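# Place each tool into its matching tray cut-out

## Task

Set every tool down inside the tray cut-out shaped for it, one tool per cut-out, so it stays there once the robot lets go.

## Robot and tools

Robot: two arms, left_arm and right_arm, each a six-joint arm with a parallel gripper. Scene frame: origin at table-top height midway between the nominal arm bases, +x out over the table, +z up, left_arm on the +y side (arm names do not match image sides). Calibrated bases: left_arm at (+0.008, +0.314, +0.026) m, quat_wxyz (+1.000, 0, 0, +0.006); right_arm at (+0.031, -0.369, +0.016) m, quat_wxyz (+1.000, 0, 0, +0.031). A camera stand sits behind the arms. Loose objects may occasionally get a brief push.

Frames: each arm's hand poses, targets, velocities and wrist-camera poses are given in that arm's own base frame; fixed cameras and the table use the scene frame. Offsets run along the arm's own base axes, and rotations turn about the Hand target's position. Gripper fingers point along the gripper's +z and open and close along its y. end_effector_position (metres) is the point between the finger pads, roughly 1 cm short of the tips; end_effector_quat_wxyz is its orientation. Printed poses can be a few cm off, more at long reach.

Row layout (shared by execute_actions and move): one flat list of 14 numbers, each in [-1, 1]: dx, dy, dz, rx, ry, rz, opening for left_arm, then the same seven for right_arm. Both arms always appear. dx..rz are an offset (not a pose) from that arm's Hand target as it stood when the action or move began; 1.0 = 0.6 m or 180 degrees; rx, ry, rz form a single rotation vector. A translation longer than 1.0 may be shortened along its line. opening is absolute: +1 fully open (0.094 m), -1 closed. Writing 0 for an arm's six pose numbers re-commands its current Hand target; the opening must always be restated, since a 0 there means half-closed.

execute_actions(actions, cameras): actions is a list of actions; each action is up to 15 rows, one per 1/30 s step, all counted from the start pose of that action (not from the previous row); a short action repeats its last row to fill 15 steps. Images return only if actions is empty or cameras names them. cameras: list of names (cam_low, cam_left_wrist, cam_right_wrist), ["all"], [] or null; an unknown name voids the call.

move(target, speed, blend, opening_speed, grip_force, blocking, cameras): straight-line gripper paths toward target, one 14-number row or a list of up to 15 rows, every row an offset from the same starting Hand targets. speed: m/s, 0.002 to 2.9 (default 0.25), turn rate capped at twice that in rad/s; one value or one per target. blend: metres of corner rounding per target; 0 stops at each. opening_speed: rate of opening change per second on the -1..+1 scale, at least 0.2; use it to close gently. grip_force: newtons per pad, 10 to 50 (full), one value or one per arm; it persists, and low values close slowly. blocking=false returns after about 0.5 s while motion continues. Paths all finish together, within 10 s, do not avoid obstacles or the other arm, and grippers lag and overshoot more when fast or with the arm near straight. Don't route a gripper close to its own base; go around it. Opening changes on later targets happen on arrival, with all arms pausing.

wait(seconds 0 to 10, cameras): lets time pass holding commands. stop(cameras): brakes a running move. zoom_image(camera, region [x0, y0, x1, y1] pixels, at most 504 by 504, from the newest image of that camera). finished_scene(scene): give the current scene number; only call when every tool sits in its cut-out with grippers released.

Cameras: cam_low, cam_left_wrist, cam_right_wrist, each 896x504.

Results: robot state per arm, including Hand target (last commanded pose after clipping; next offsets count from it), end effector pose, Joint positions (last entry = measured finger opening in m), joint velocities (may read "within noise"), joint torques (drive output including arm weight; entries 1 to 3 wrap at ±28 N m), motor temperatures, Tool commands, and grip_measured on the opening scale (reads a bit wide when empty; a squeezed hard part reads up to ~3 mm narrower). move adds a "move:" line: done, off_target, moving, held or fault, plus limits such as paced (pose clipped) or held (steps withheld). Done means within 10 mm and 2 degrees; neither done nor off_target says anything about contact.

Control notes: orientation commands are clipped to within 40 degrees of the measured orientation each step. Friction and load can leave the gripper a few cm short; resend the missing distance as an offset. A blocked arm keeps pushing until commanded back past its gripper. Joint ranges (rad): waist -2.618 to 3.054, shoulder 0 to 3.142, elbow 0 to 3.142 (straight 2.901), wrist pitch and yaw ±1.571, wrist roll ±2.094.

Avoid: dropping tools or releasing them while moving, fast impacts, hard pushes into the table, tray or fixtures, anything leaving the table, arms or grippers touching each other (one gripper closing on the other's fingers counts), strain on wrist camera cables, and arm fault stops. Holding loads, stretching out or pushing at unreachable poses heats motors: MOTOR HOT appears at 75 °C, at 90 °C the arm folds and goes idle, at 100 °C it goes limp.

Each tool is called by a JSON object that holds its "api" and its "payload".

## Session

{"api": "execute_actions", "payload": {"actions": []}}

Scene clock: 0.00 s.
left_arm: end_effector_position=(+0.4318, +0.0119, +0.0938) grip_measured=+1.000 end_effector_quat_wxyz=(+0.604, -0.013, +0.793, +0.073) | right_arm: end_effector_position=(+0.4164, -0.0519, +0.1060) grip_measured=+1.000 end_effector_quat_wxyz=(+0.615, +0.127, +0.766, -0.140)
Joint positions: left_arm=[-0.049 1.75 0.456 1.029 -0.179 0.055 0.094] | right_arm=[0.055 1.731 0.428 1.075 0.433 0.039 0.094]
Joint velocities: within noise
Joint torques (N m): no reading
Motor temperatures (°C): left_arm=[22 26 30 26 24 22 19] | right_arm=[21 27 26 27 24 23 21]
Heat: left arm: 30 °C; right arm: 27 °C.
Hand target: left_arm +0.4320, +0.0120, +0.0932; +0.602, -0.013, +0.795, +0.073 | right_arm +0.4180, -0.0522, +0.1112; +0.620, +0.129, +0.761, -0.139
Tool commands: left_gripper/opening=+1.0 right_gripper/opening=+1.0

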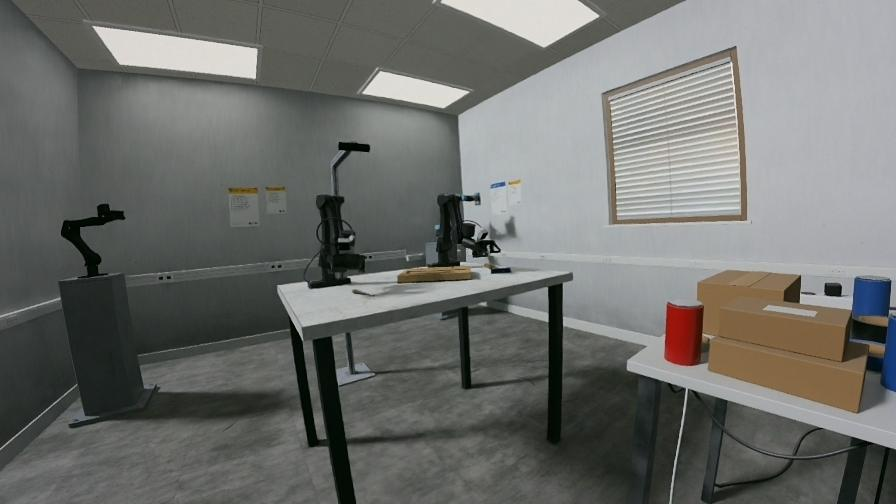

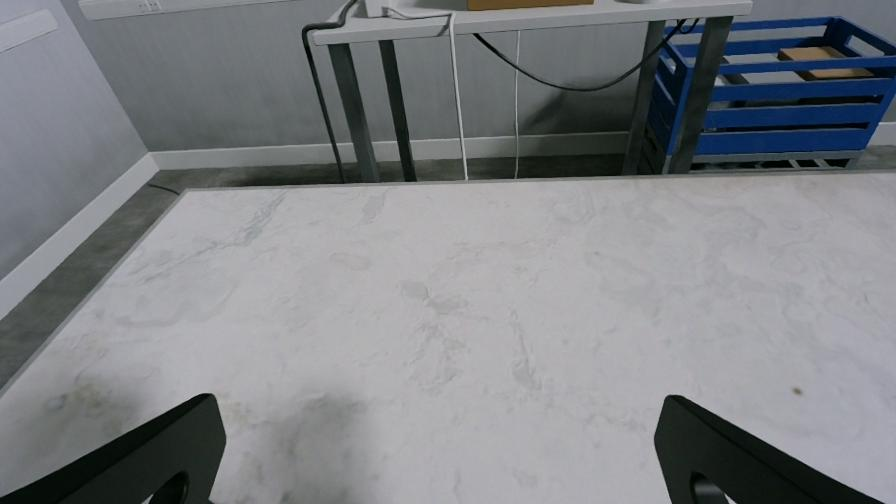

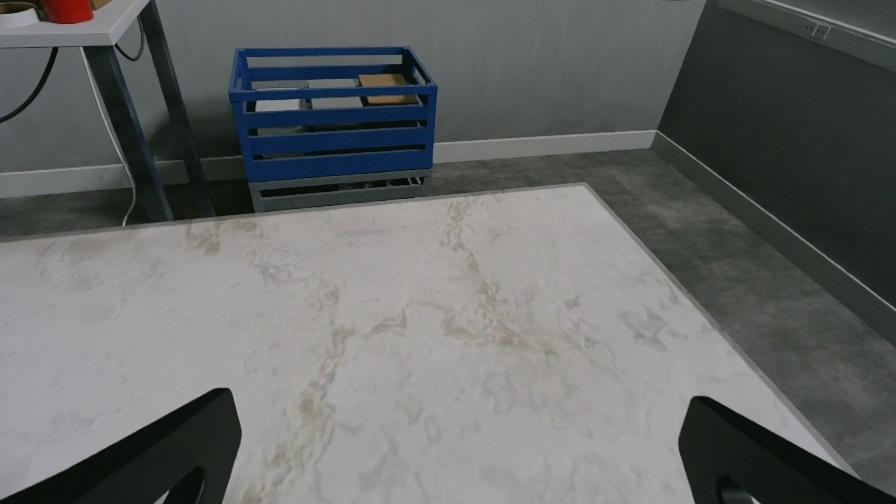

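{"api": "zoom_image", "payload": {"camera": "cam_low", "region": [300, 190, 580, 340]}}

Scaled by 1.800 from the camera's 896x504 image, which has a finer 1280x720 frame.

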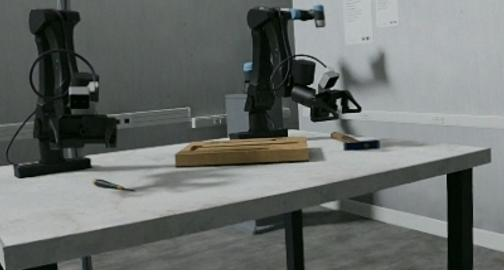

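{"api": "move", "payload": {"target": [-0.2,0,0.38,-0.05,0.412,-0.009,1,-0.18,0.087,0.36,0.096,0.429,0.089,1], "cameras": ["all"]}}

Scene clock: 4.03 s.
left_arm: end_effector_position=(+0.3159, +0.0120, +0.3159) grip_measured=+1.000 end_effector_quat_wxyz=(+0.224, -0.001, +0.975, +0.013) | right_arm: end_effector_position=(+0.3124, +0.0010, +0.3145) grip_measured=+1.000 end_effector_quat_wxyz=(+0.224, +0.001, +0.974, -0.004)
Joint positions: left_arm=[0.027 1.537 1.978 -1.56 -0.013 0.028 0.094] | right_arm=[0.006 1.518 1.952 -1.553 0.011 0.005 0.094]
Joint torques (N m): left_arm=[0.69 -5.03 7.58 0.91 0.13 0.04] | right_arm=[-0.51 -5.09 7.31 1 -0.03 -0.04]
Heat: left arm: 31 °C; right arm: 27 °C.
Hand target: left_arm +0.3119, +0.0120, +0.3212; +0.000, +0.000, +1.000, +0.000 | right_arm +0.3100, -0.0001, +0.3272; +0.001, +0.001, +1.000, -0.001
Off the commanded pose: left_arm 0.007 m, 26 deg | right_arm 0.013 m, 26 deg.
joint sent to its limit (left arm) — joint 4 (wrist pitch), lower limit. The joint targets are off in orientation, not in position.
joint sent to its limit (right arm) — joint 4 (wrist pitch), lower limit. The joint targets are off in orientation, not in position.
move: off_target (left_arm, right_arm)

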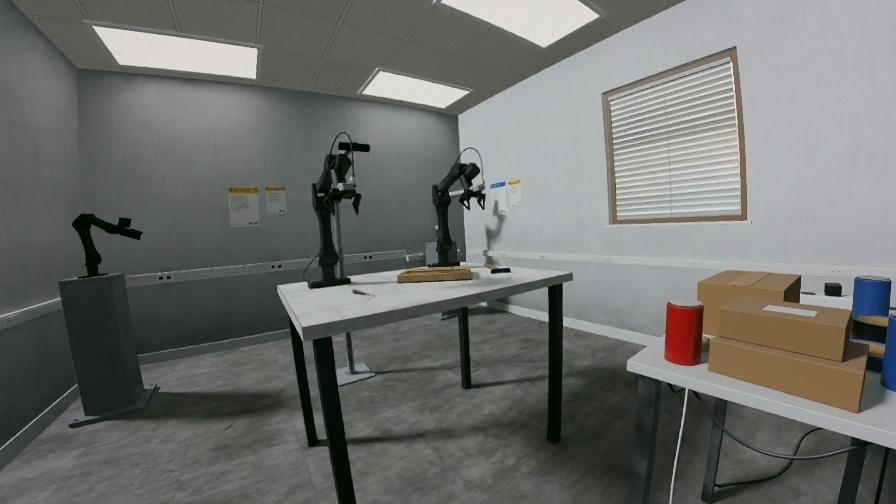

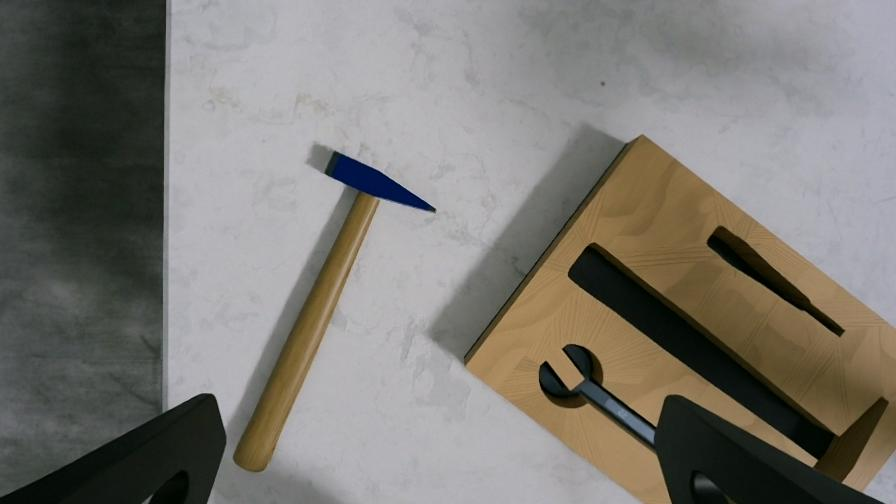

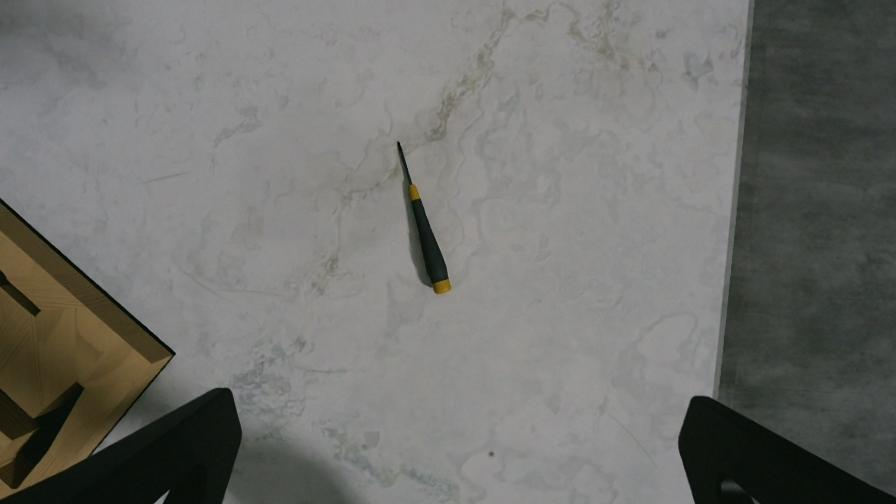

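{"api": "move", "payload": {"target": [0,-0.353,-0.13,0,0,0,1,0,0,0,0,0,0,1], "cameras": ["cam_left_wrist"]}}

{"api": "zoom_image", "payload": {"camera": "cam_left_wrist", "region": [200, 0, 704, 504]}}

Scene clock: 6.00 s.
left_arm: end_effector_position=(+0.3110, -0.2001, +0.2396) grip_measured=+1.000 end_effector_quat_wxyz=(+0.095, +0.008, +0.994, -0.056) | right_arm: end_effector_position=(+0.3124, +0.0013, +0.3145) grip_measured=+1.000 end_effector_quat_wxyz=(+0.224, +0.000, +0.974, -0.003)
Joint positions: left_arm=[-0.578 1.833 2.047 -1.564 -0.008 -0.562 0.094] | right_arm=[0.006 1.518 1.952 -1.553 0.009 0.005 0.094]
Joint torques (N m): left_arm=[0.58 -6.75 8.57 0.47 0.11 -0.06] | right_arm=[-0.55 -5.11 7.28 1 -0.04 -0.04]
Heat: left arm: 31 °C; right arm: 28 °C.
Hand target: left_arm +0.3120, -0.1998, +0.2432; +0.000, +0.000, +1.000, +0.000 | right_arm +0.3100, +0.0000, +0.3272; +0.001, +0.001, +1.000, -0.001
Off the commanded pose: left_arm 0.004 m, 13 deg | right_arm 0.013 m, 26 deg.
joint sent to its limit (left arm) — joint 4 (wrist pitch), lower limit. The joint targets are off in orientation, not in position.
joint sent to its limit (right arm) — joint 4 (wrist pitch), lower limit. The joint targets are off in orientation, not in position.
move: off_target (left_arm, right_arm)
Images, in order (width x height): cam_left_wrist 896x504.

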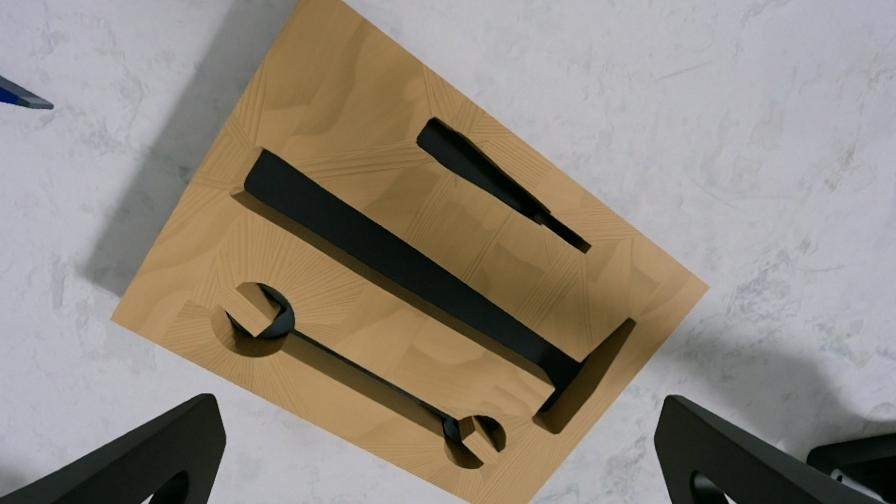

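Scaled by 1.000.

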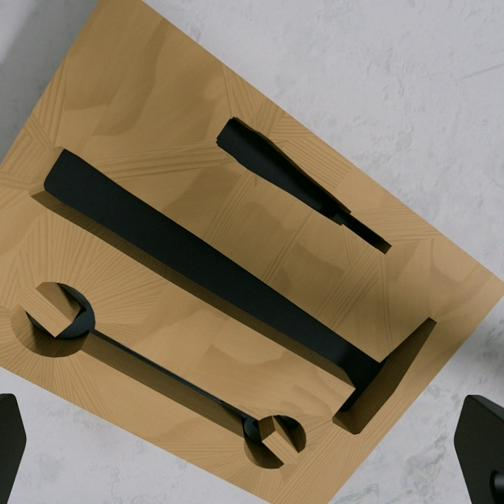

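{"api": "zoom_image", "payload": {"camera": "cam_left_wrist", "region": [490, 290, 680, 460]}}

{"api": "move", "payload": {"target": [0.02,-0.12,-0.1,0,0,0.167,1,0,0,0,0,0,0,1], "cameras": ["cam_left_wrist"]}}

Scaled by 2.653 from the camera's 896x504 image, which has a finer 1280x720 frame.

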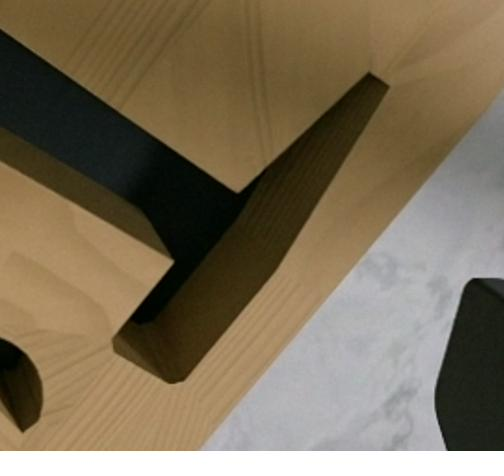

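Scene clock: 8.17 s.
left_arm: end_effector_position=(+0.3238, -0.2689, +0.1836) grip_measured=+1.000 end_effector_quat_wxyz=(+0.035, -0.255, +0.965, -0.047) | right_arm: end_effector_position=(+0.3124, +0.0013, +0.3145) grip_measured=+1.000 end_effector_quat_wxyz=(+0.224, +0.000, +0.974, -0.003)
Joint positions: left_arm=[-0.697 2.108 2.219 -1.565 -0.004 -1.214 0.094] | right_arm=[0.006 1.518 1.952 -1.553 0.009 0.005 0.094]
Joint torques (N m): left_arm=[-0.31 -8.18 8.72 0.25 0.03 -0.13] | right_arm=[-0.55 -5.11 7.3 1 -0.04 -0.04]
Heat: left arm: 32 °C; right arm: 28 °C.
Hand target: left_arm +0.3239, -0.2718, +0.1832; +0.000, -0.259, +0.966, +0.000 | right_arm +0.3100, +0.0000, +0.3272; +0.001, +0.001, +1.000, -0.001
Off the commanded pose: left_arm 0.003 m, 7 deg | right_arm 0.013 m, 26 deg.
joint sent to its limit (left arm) — joint 4 (wrist pitch), lower limit. The joint targets are off in orientation, not in position.
joint sent to its limit (right arm) — joint 4 (wrist pitch), lower limit. The joint targets are off in orientation, not in position.
move: off_target (left_arm, right_arm)
Images, in order (width x height): cam_left_wrist 896x504.

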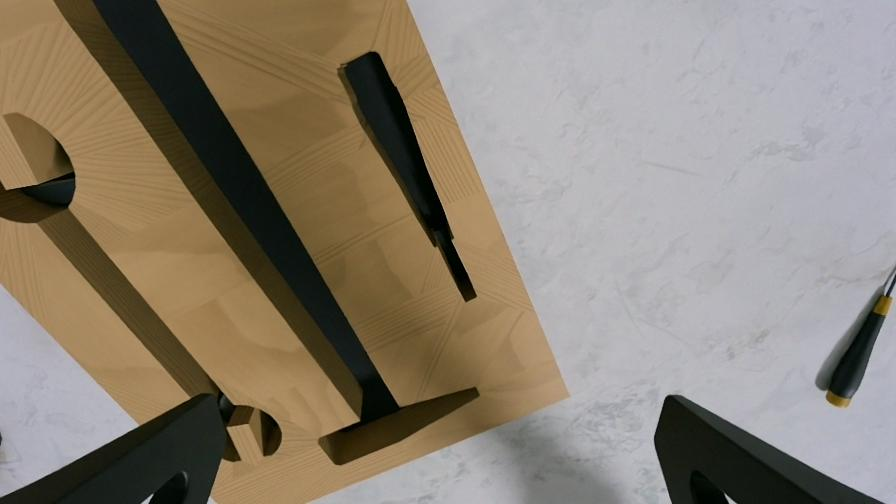

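{"api": "move", "payload": {"target": [-0.14,0.787,-0.07,0,0,-0.317,1,0,0,0,0,0,0,1], "cameras": ["cam_left_wrist"]}}

Scene clock: 16.87 s.
left_arm: end_effector_position=(+0.2340, +0.1973, +0.1395) grip_measured=+1.000 end_effector_quat_wxyz=(-0.008, +0.229, +0.973, -0.002) | right_arm: end_effector_position=(+0.3124, +0.0013, +0.3145) grip_measured=+1.000 end_effector_quat_wxyz=(+0.224, +0.000, +0.974, -0.003)
Joint positions: left_arm=[0.692 1.714 1.513 -1.384 -0.009 1.153 0.094] | right_arm=[0.006 1.518 1.952 -1.553 0.009 0.005 0.094]
Joint torques (N m): left_arm=[0.06 -5.55 8.84 0.17 0.13 0.08] | right_arm=[-0.54 -5.11 7.3 1 -0.04 -0.04]
Heat: left arm: 33 °C; right arm: 28 °C.
Hand target: left_arm +0.2400, +0.2004, +0.1412; +0.000, +0.234, +0.972, +0.000 | right_arm +0.3100, +0.0000, +0.3272; +0.001, +0.001, +1.000, -0.001
Off the commanded pose: left_arm 0.007 m, 1 deg | right_arm 0.013 m, 26 deg.
joint sent to its limit (right arm) — joint 4 (wrist pitch), lower limit. The joint targets are off in orientation, not in position.
move: off_target (right_arm)
Images, in order (width x height): cam_left_wrist 896x504.

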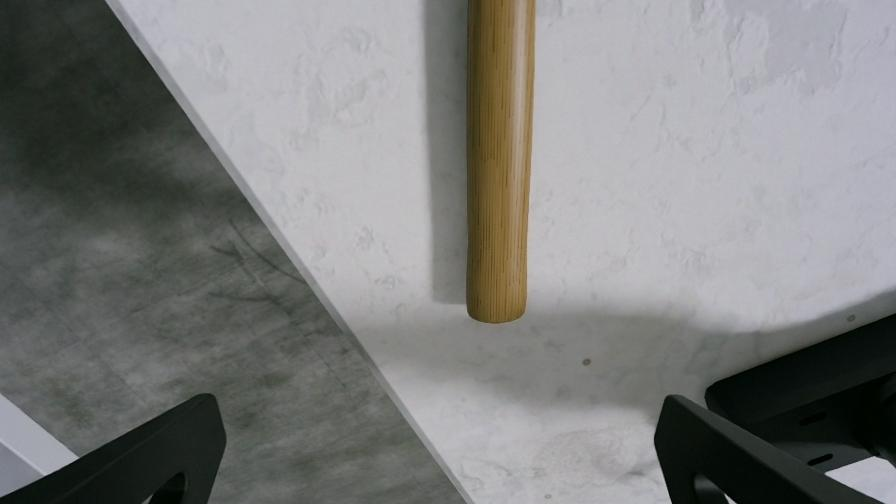

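{"api": "move", "payload": {"target": [-0.07,-0.028,-0.14,0,0,0,0.5,0,0,0,0,0,0,1], "cameras": ["cam_left_wrist"]}}

Scene clock: 18.43 s.
left_arm: end_effector_position=(+0.1972, +0.1830, +0.0557) grip_measured=+0.501 end_effector_quat_wxyz=(-0.010, +0.232, +0.973, -0.006) | right_arm: end_effector_position=(+0.3124, +0.0013, +0.3145) grip_measured=+1.000 end_effector_quat_wxyz=(+0.224, +0.000, +0.974, -0.003)
Joint positions: left_arm=[0.738 1.624 1.077 -1.045 -0.009 1.205 0.071] | right_arm=[0.006 1.518 1.952 -1.553 0.009 0.005 0.094]
Joint torques (N m): left_arm=[0.54 -6.68 5.81 0.26 0.11 0.11] | right_arm=[-0.55 -5.11 7.3 1 -0.04 -0.04]
Heat: left arm: 33 °C; right arm: 28 °C.
Hand target: left_arm +0.1980, +0.1836, +0.0572; +0.000, +0.233, +0.972, +0.000 | right_arm +0.3100, +0.0000, +0.3272; +0.001, +0.001, +1.000, -0.001
Off the commanded pose: left_arm 0.002 m, 1 deg | right_arm 0.013 m, 26 deg.
joint sent to its limit (right arm) — joint 4 (wrist pitch), lower limit. The joint targets are off in orientation, not in position.
move: off_target (right_arm)
Images, in order (width x height): cam_left_wrist 896x504.

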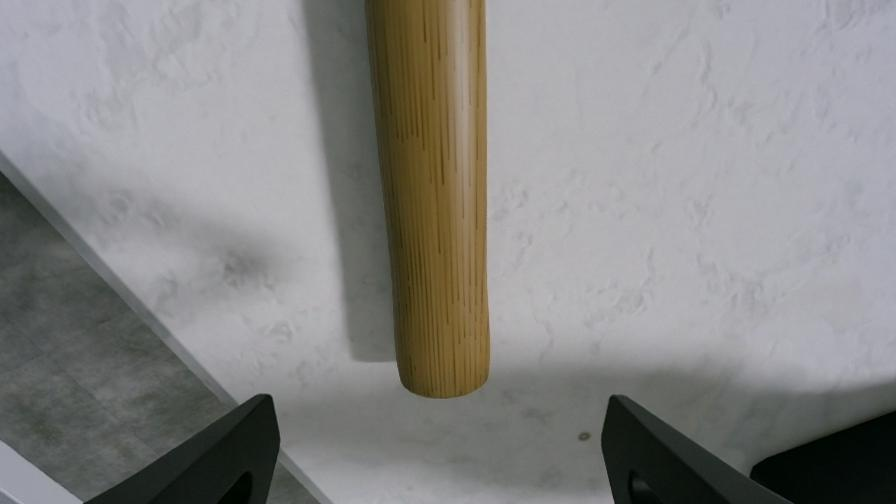

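{"api": "move", "payload": {"target": [0,0,-0.085,0,0,0,0.2,0,0,0,0,0,0,1], "cameras": ["cam_left_wrist"], "speed": 0.12}}

Scene clock: 21.10 s.
left_arm: end_effector_position=(+0.1982, +0.1839, +0.0104) grip_measured=+0.201 end_effector_quat_wxyz=(-0.003, +0.232, +0.973, +0.004) | right_arm: end_effector_position=(+0.3124, +0.0013, +0.3145) grip_measured=+1.000 end_effector_quat_wxyz=(+0.224, +0.000, +0.974, -0.003)
Joint positions: left_arm=[0.738 1.678 0.941 -0.832 -0.009 1.206 0.056] | right_arm=[0.006 1.518 1.952 -1.553 0.009 0.005 0.094]
Joint torques (N m): left_arm=[0.54 -4.96 5.67 0.27 0.12 0.11] | right_arm=[-0.55 -5.11 7.28 1 -0.04 -0.04]
Heat: left arm: 33 °C; right arm: 28 °C.
Hand target: left_arm +0.1980, +0.1836, +0.0062; +0.000, +0.233, +0.972, +0.000 | right_arm +0.3100, +0.0000, +0.3272; +0.001, +0.001, +1.000, -0.001
Off the commanded pose: left_arm 0.004 m, 1 deg | right_arm 0.013 m, 26 deg.
joint sent to its limit (right arm) — joint 4 (wrist pitch), lower limit. The joint targets are off in orientation, not in position.
move: off_target (right_arm)
Images, in order (width x height): cam_left_wrist 896x504.

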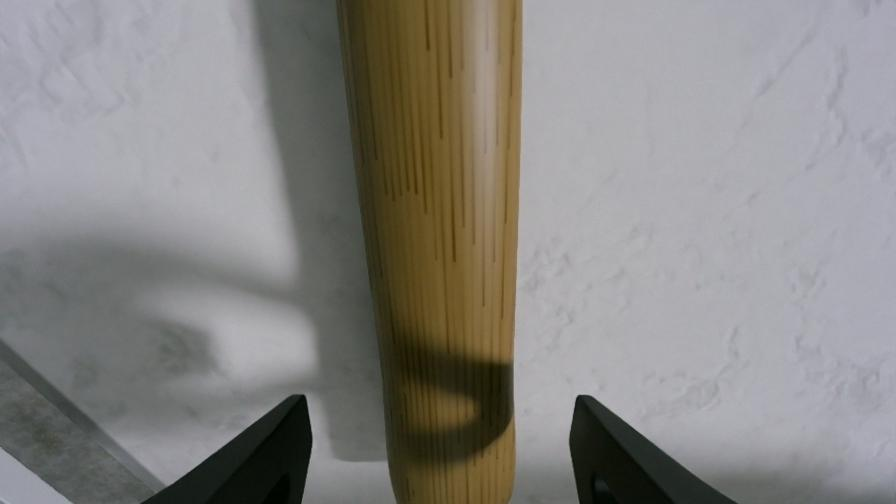

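{"api": "move", "payload": {"target": [[0,0,-0.027,0,0,0,0.2,0,0,0,0,0,0,1],[0,0,-0.027,0,0,0,-0.98,0,0,0,0,0,0,1]], "cameras": ["cam_left_wrist"], "speed": 0.08, "opening_speed": 0.5, "grip_force": [20, 50]}}

Scene clock: 24.83 s.
left_arm: end_effector_position=(+0.1994, +0.1850, -0.0047) grip_measured=-0.340 end_effector_quat_wxyz=(-0.002, +0.232, +0.973, +0.006) | right_arm: end_effector_position=(+0.3124, +0.0013, +0.3145) grip_measured=+1.000 end_effector_quat_wxyz=(+0.224, +0.000, +0.974, -0.003)
Joint positions: left_arm=[0.738 1.71 0.909 -0.762 -0.009 1.206 0.031] | right_arm=[0.006 1.518 1.952 -1.553 0.009 0.005 0.094]
Joint torques (N m): left_arm=[0.57 -4.92 5.31 0.3 0.13 0.1] | right_arm=[-0.54 -5.11 7.28 1 -0.04 -0.04]
Heat: left arm: 33 °C; right arm: 28 °C.
Hand target: left_arm +0.1980, +0.1836, -0.0100; +0.000, +0.233, +0.972, +0.000 | right_arm +0.3100, +0.0000, +0.3272; +0.001, +0.001, +1.000, -0.001
Off the commanded pose: left_arm 0.006 m, 1 deg | right_arm 0.013 m, 26 deg.
joint sent to its limit (right arm) — joint 4 (wrist pitch), lower limit. The joint targets are off in orientation, not in position.
grip_force (N): 20, 50
move: off_target (right_arm)
Images, in order (width x height): cam_left_wrist 896x504.

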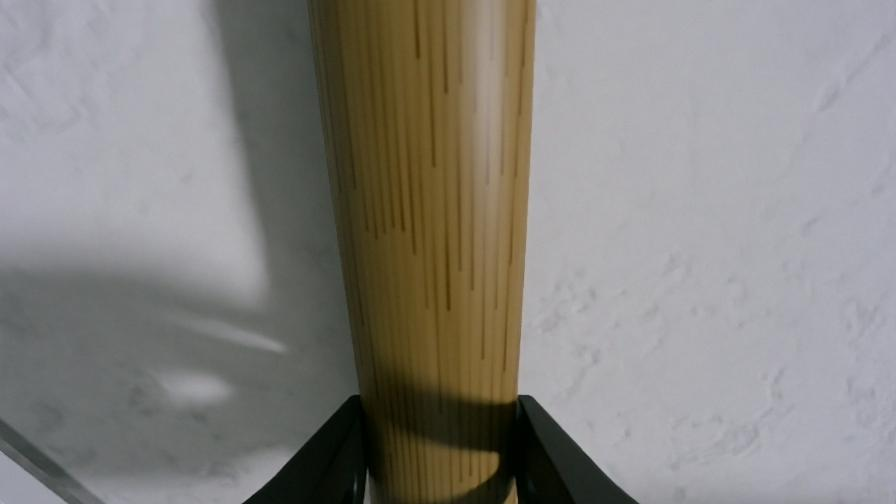

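{"api": "move", "payload": {"target": [0.02,-0.01,0.12,0,0,0,-0.98,0,0,0,0,0,0,1], "cameras": ["cam_left_wrist","cam_low"], "speed": 0.08}}

{"api": "zoom_image", "payload": {"camera": "cam_low", "region": [400, 190, 540, 300]}}

Scene clock: 26.53 s.
left_arm: end_effector_position=(+0.2049, +0.1793, +0.0520) grip_measured=-0.341 end_effector_quat_wxyz=(-0.012, +0.229, +0.973, -0.003) | right_arm: end_effector_position=(+0.3124, +0.0013, +0.3145) grip_measured=+1.000 end_effector_quat_wxyz=(+0.224, +0.000, +0.974, -0.003)
Joint positions: left_arm=[0.705 1.639 1.078 -1.029 -0.015 1.167 0.031] | right_arm=[0.006 1.518 1.952 -1.553 0.009 0.005 0.094]
Joint torques (N m): left_arm=[-0.62 -7.01 8.53 -0.16 0.17 -0.03] | right_arm=[-0.55 -5.11 7.3 1 -0.03 -0.04]
Heat: left arm: 33 °C; right arm: 28 °C.
Hand target: left_arm +0.2100, +0.1776, +0.0621; +0.000, +0.233, +0.972, +0.000 | right_arm +0.3100, +0.0000, +0.3272; +0.001, +0.001, +1.000, -0.001
Off the commanded pose: left_arm 0.011 m, 1 deg | right_arm 0.013 m, 26 deg.
joint sent to its limit (right arm) — joint 4 (wrist pitch), lower limit. The joint targets are off in orientation, not in position.
grip_force (N): 20, 50
move: off_target (left_arm, right_arm)
Images, in order (width x height): cam_low 896x504, cam_left_wrist 896x504.

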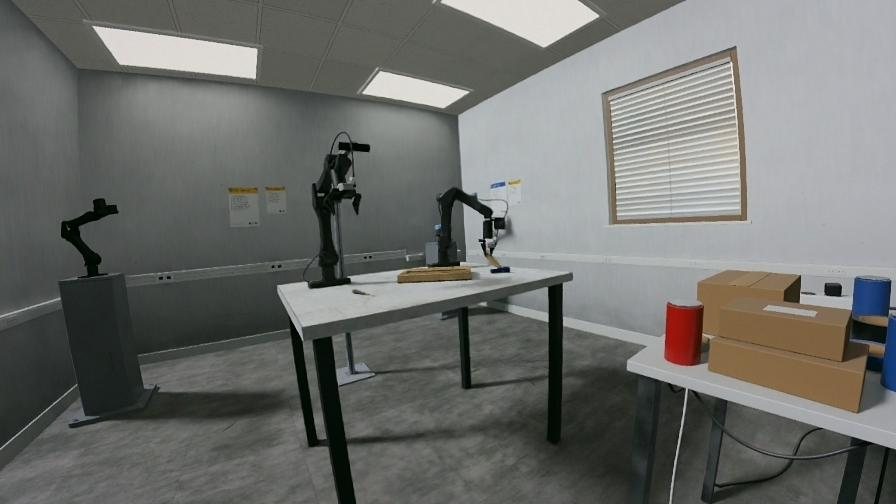

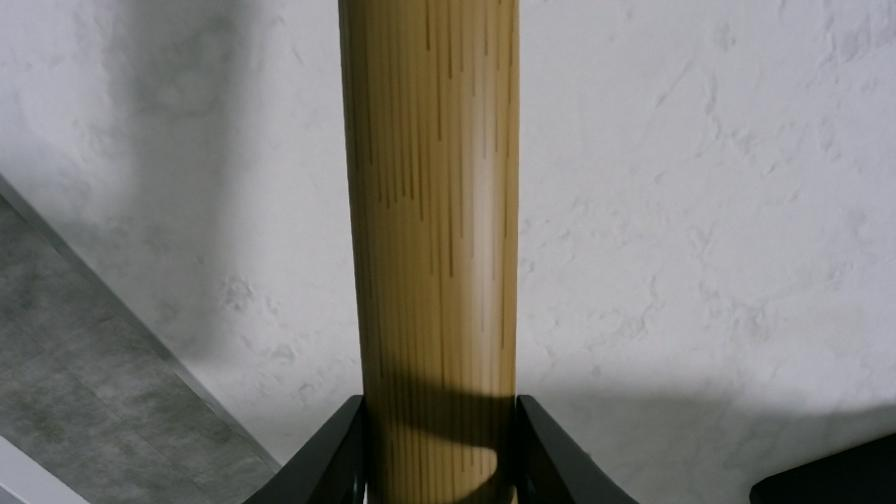

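Scaled by 3.600 from the camera's 896x504 image, which has a finer 1280x720 frame.

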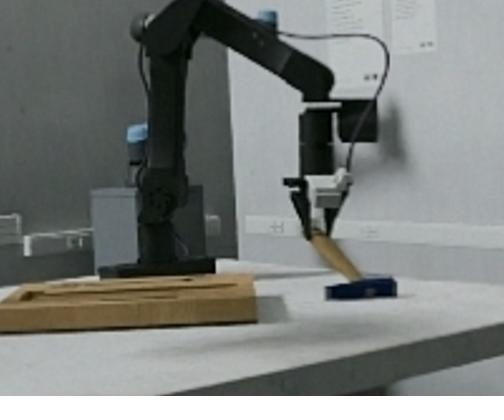

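{"api": "move", "payload": {"target": [[0.057,-0.026,0.135,0,0,0,-0.98,0,0,0,0,0,0,1],[0.167,-0.081,0.23,0,0,0,-0.98,0,0,0,0,0,0,1],[0.302,-0.149,0.297,0,0,0,-0.98,0,0,0,0,0,0,1]], "blend": [0.02,0.02,0], "cameras": ["cam_left_wrist","cam_low"], "speed": 0.08}}

{"api": "zoom_image", "payload": {"camera": "cam_low", "region": [400, 170, 560, 300]}}

Scene clock: 30.83 s.
left_arm: end_effector_position=(+0.3824, +0.0885, +0.2355) grip_measured=-0.360 end_effector_quat_wxyz=(+0.094, +0.236, +0.966, +0.052) | right_arm: end_effector_position=(+0.3124, +0.0013, +0.3145) grip_measured=+1.000 end_effector_quat_wxyz=(+0.224, +0.000, +0.974, -0.003)
Joint positions: left_arm=[0.22 1.937 2.172 -1.589 -0.01 0.701 0.03] | right_arm=[0.006 1.518 1.952 -1.553 0.009 0.005 0.094]
Joint torques (N m): left_arm=[-0.17 -7.05 9.16 0.74 0.11 -0.15] | right_arm=[-0.54 -5.11 7.3 1 -0.04 -0.04]
Heat: left arm: 33 °C; right arm: 29 °C.
Hand target: left_arm +0.3912, +0.0882, +0.2402; +0.000, +0.234, +0.972, +0.000 | right_arm +0.3100, +0.0000, +0.3272; +0.001, +0.001, +1.000, -0.001
Off the commanded pose: left_arm 0.010 m, 12 deg | right_arm 0.013 m, 26 deg.
joint read past its limit (left arm) — joint 4 (wrist pitch), lower limit.
joint sent to its limit (left arm) — joint 4 (wrist pitch), lower limit. The joint targets are off in orientation, not in position.
joint sent to its limit (right arm) — joint 4 (wrist pitch), lower limit. The joint targets are off in orientation, not in position.
grip_force (N): 20, 50
move: off_target (left_arm, right_arm)
Images, in order (width x height): cam_low 896x504, cam_left_wrist 896x504.

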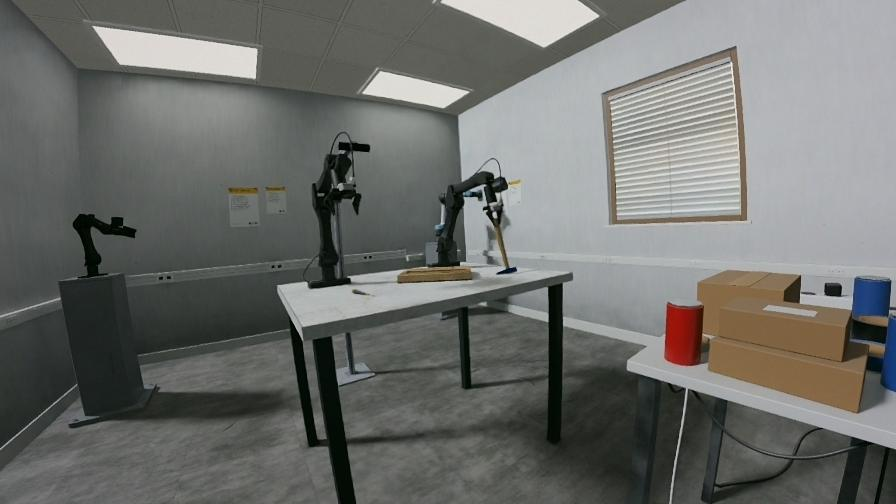

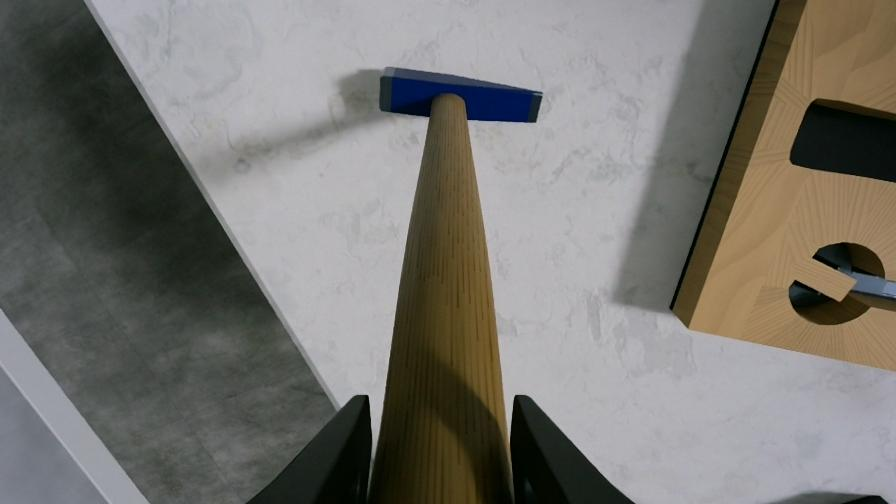

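Scaled by 3.150 from the camera's 896x504 image, which has a finer 1280x720 frame.

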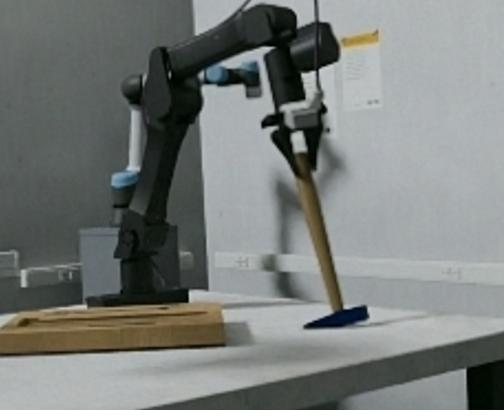

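{"api": "move", "payload": {"target": [-0.033,0.07,0.02,0,0,0.15,-0.98,0,0,0,0,0,0,1], "cameras": ["cam_left_wrist","cam_low"], "speed": 0.1}}

{"api": "zoom_image", "payload": {"camera": "cam_low", "region": [400, 170, 560, 300]}}

Scene clock: 34.60 s.
left_arm: end_effector_position=(+0.3711, +0.1278, +0.2355) grip_measured=-0.361 end_effector_quat_wxyz=(+0.101, +0.009, +0.994, +0.038) | right_arm: end_effector_position=(+0.3124, +0.0013, +0.3145) grip_measured=+1.000 end_effector_quat_wxyz=(+0.224, +0.000, +0.974, -0.003)
Joint positions: left_arm=[0.326 1.937 2.172 -1.589 -0.006 0.345 0.03] | right_arm=[0.006 1.518 1.952 -1.553 0.009 0.005 0.094]
Joint torques (N m): left_arm=[0.73 -10.35 7.73 0.76 0.08 -0.22] | right_arm=[-0.54 -5.11 7.3 1 -0.04 -0.04]
Heat: left arm: 33 °C; right arm: 29 °C.
Hand target: left_arm +0.3714, +0.1302, +0.2522; +0.000, +0.000, +1.000, +0.000 | right_arm +0.3100, +0.0000, +0.3272; +0.001, +0.001, +1.000, -0.001
Off the commanded pose: left_arm 0.017 m, 12 deg | right_arm 0.013 m, 26 deg.
joint read past its limit (left arm) — joint 4 (wrist pitch), lower limit.
joint sent to its limit (left arm) — joint 4 (wrist pitch), lower limit. The joint targets are off in orientation, not in position.
joint sent to its limit (right arm) — joint 4 (wrist pitch), lower limit. The joint targets are off in orientation, not in position.
grip_force (N): 20, 50
move: off_target (left_arm, right_arm)
Images, in order (width x height): cam_low 896x504, cam_left_wrist 896x504.

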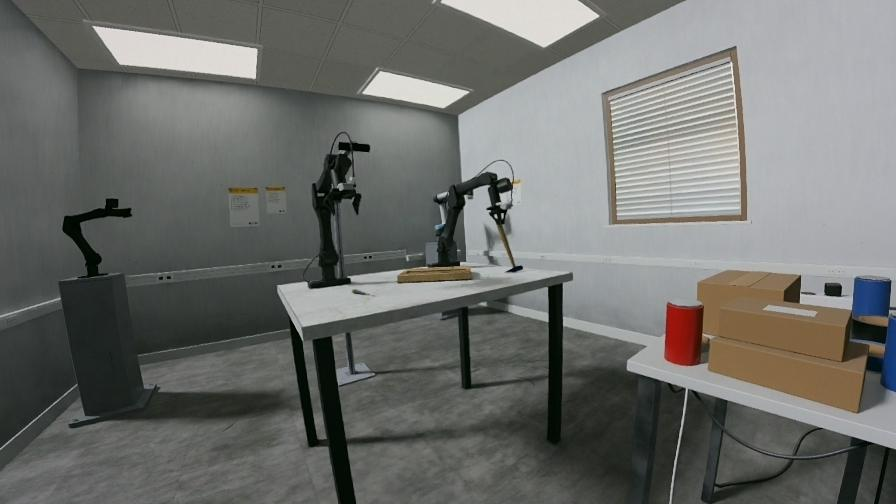

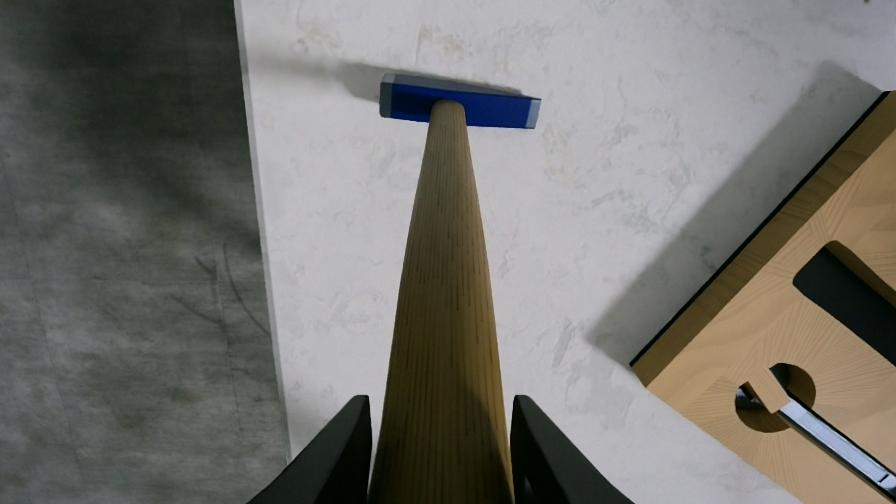

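Scaled by 3.150 from the camera's 896x504 image, which has a finer 1280x720 frame.

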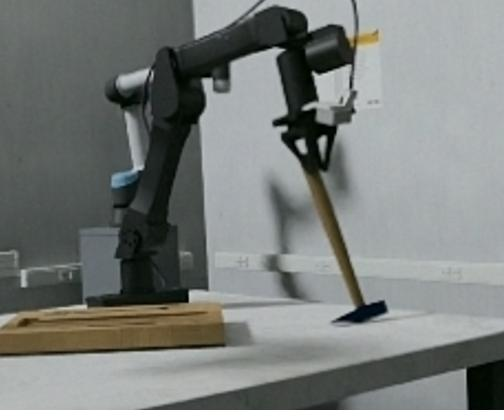

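{"api": "move", "payload": {"target": [0.1,0.05,0.01,0,0,-0.556,-0.98,0,0,0,0,0,0,1], "cameras": ["cam_left_wrist","cam_low"], "speed": 0.1}}

{"api": "zoom_image", "payload": {"camera": "cam_low", "region": [400, 170, 560, 300]}}

Scene clock: 44.57 s.
left_arm: end_effector_position=(+0.4211, +0.1591, +0.2455) grip_measured=-0.376 end_effector_quat_wxyz=(+0.056, +0.746, +0.646, +0.152) | right_arm: end_effector_position=(+0.3124, +0.0013, +0.3145) grip_measured=+1.000 end_effector_quat_wxyz=(+0.224, +0.000, +0.974, -0.003)
Joint positions: left_arm=[0.359 2.135 2.49 -1.6 0 2.073 0.029] | right_arm=[0.006 1.518 1.952 -1.553 0.009 0.005 0.094]
Joint torques (N m): left_arm=[-0.7 -8.96 9.87 1.05 0 0.12] | right_arm=[-0.54 -5.11 7.3 1 -0.04 -0.04]
Heat: left arm: 34 °C; right arm: 29 °C.
Hand target: left_arm +0.4314, +0.1601, +0.2581; +0.000, +0.767, +0.642, +0.000 | right_arm +0.3100, +0.0000, +0.3272; +0.001, +0.001, +1.000, -0.001
Off the commanded pose: left_arm 0.016 m, 19 deg | right_arm 0.013 m, 26 deg.
joint read past its limit (left arm) — joint 4 (wrist pitch), lower limit.
joint sent to its limit (left arm) — joint 4 (wrist pitch), lower limit; joint 6 (wrist roll), upper limit. The joint targets are off in orientation, not in position.
joint sent to its limit (right arm) — joint 4 (wrist pitch), lower limit. The joint targets are off in orientation, not in position.
grip_force (N): 20, 50
move: off_target (left_arm, right_arm)
Images, in order (width x height): cam_low 896x504, cam_left_wrist 896x504.

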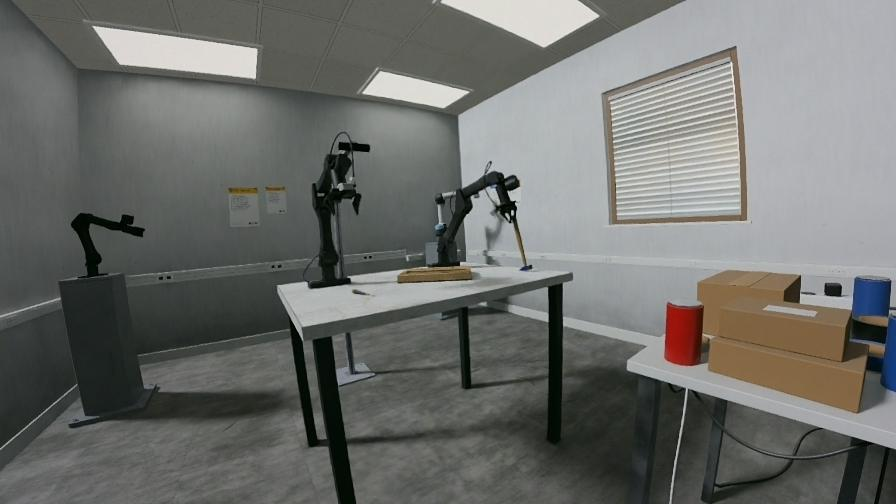

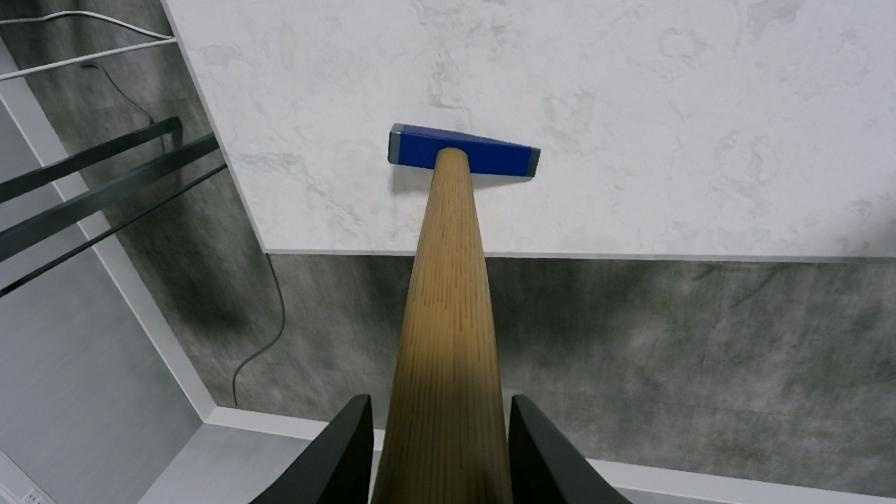

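Scaled by 3.150 from the camera's 896x504 image, which has a finer 1280x720 frame.

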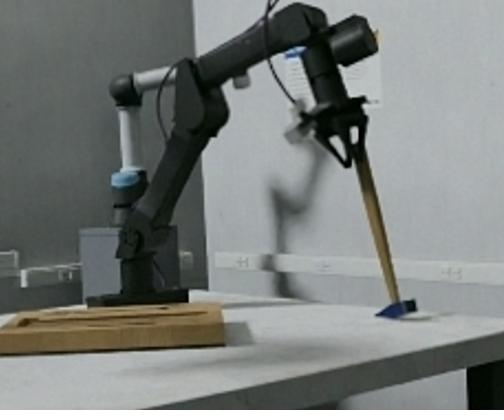

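{"api": "move", "payload": {"target": [[0,0,-0.04,0,0,0,-0.98,0,0,0,0,0,0,1],[0,-0.07,-0.04,0,0,0,-0.98,0,0,0,0,0,0,1]], "cameras": ["cam_left_wrist","cam_low"], "speed": 0.06}}

{"api": "zoom_image", "payload": {"camera": "cam_low", "region": [400, 170, 560, 300]}}

Scene clock: 51.40 s.
left_arm: end_effector_position=(+0.4269, +0.1259, +0.2393) grip_measured=-0.379 end_effector_quat_wxyz=(+0.041, +0.760, +0.632, +0.145) | right_arm: end_effector_position=(+0.3124, +0.0013, +0.3145) grip_measured=+1.000 end_effector_quat_wxyz=(+0.224, +0.000, +0.974, -0.003)
Joint positions: left_arm=[0.266 2.121 2.446 -1.596 -0.045 2.026 0.029] | right_arm=[0.006 1.518 1.952 -1.553 0.009 0.005 0.094]
Joint torques (N m): left_arm=[-0.61 -9.09 4.74 1.02 0.36 -0.13] | right_arm=[-0.54 -5.11 7.3 1 -0.04 -0.04]
Motor temperatures (°C): left_arm=[22 31 34 27 24 21 19] | right_arm=[21 29 28 28 24 22 20]
Heat: left arm: 34 °C; right arm: 29 °C.
Hand target: left_arm +0.4315, +0.1181, +0.2343; +0.000, +0.767, +0.642, +0.000 | right_arm +0.3100, +0.0000, +0.3272; +0.001, +0.001, +1.000, -0.001
Off the commanded pose: left_arm 0.010 m, 17 deg | right_arm 0.013 m, 26 deg.
joint read past its limit (left arm) — joint 4 (wrist pitch), lower limit.
joint sent to its limit (left arm) — joint 4 (wrist pitch), lower limit. The joint targets are off in orientation, not in position.
joint sent to its limit (right arm) — joint 4 (wrist pitch), lower limit. The joint targets are off in orientation, not in position.
grip_force (N): 20, 50
move: off_target (left_arm, right_arm)
Images, in order (width x height): cam_low 896x504, cam_left_wrist 896x504.

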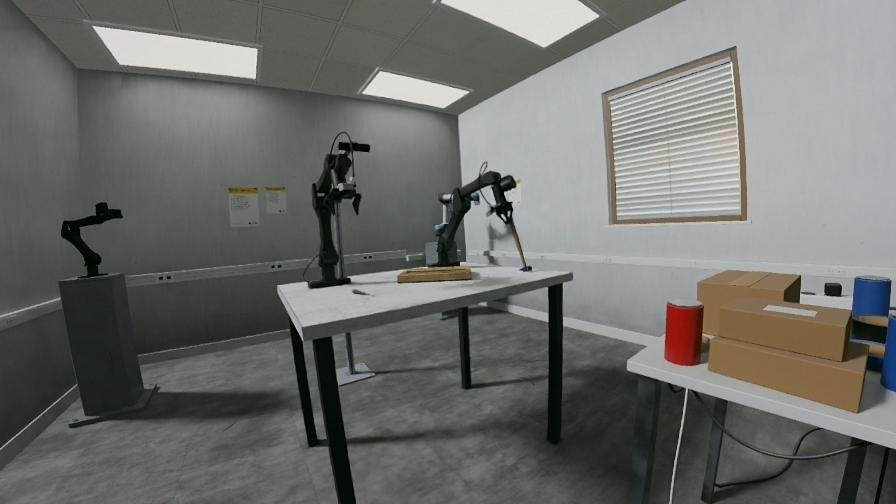

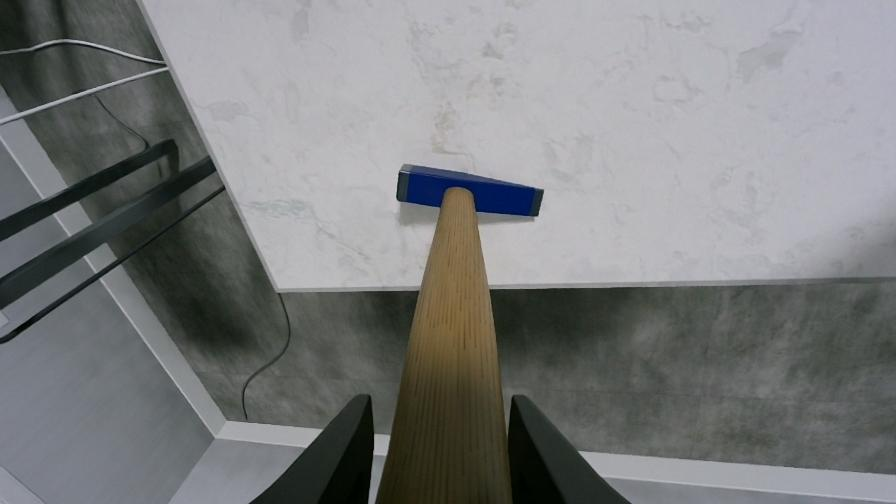

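Scaled by 3.150 from the camera's 896x504 image, which has a finer 1280x720 frame.

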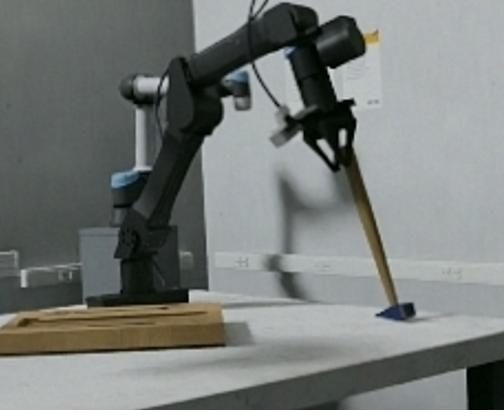

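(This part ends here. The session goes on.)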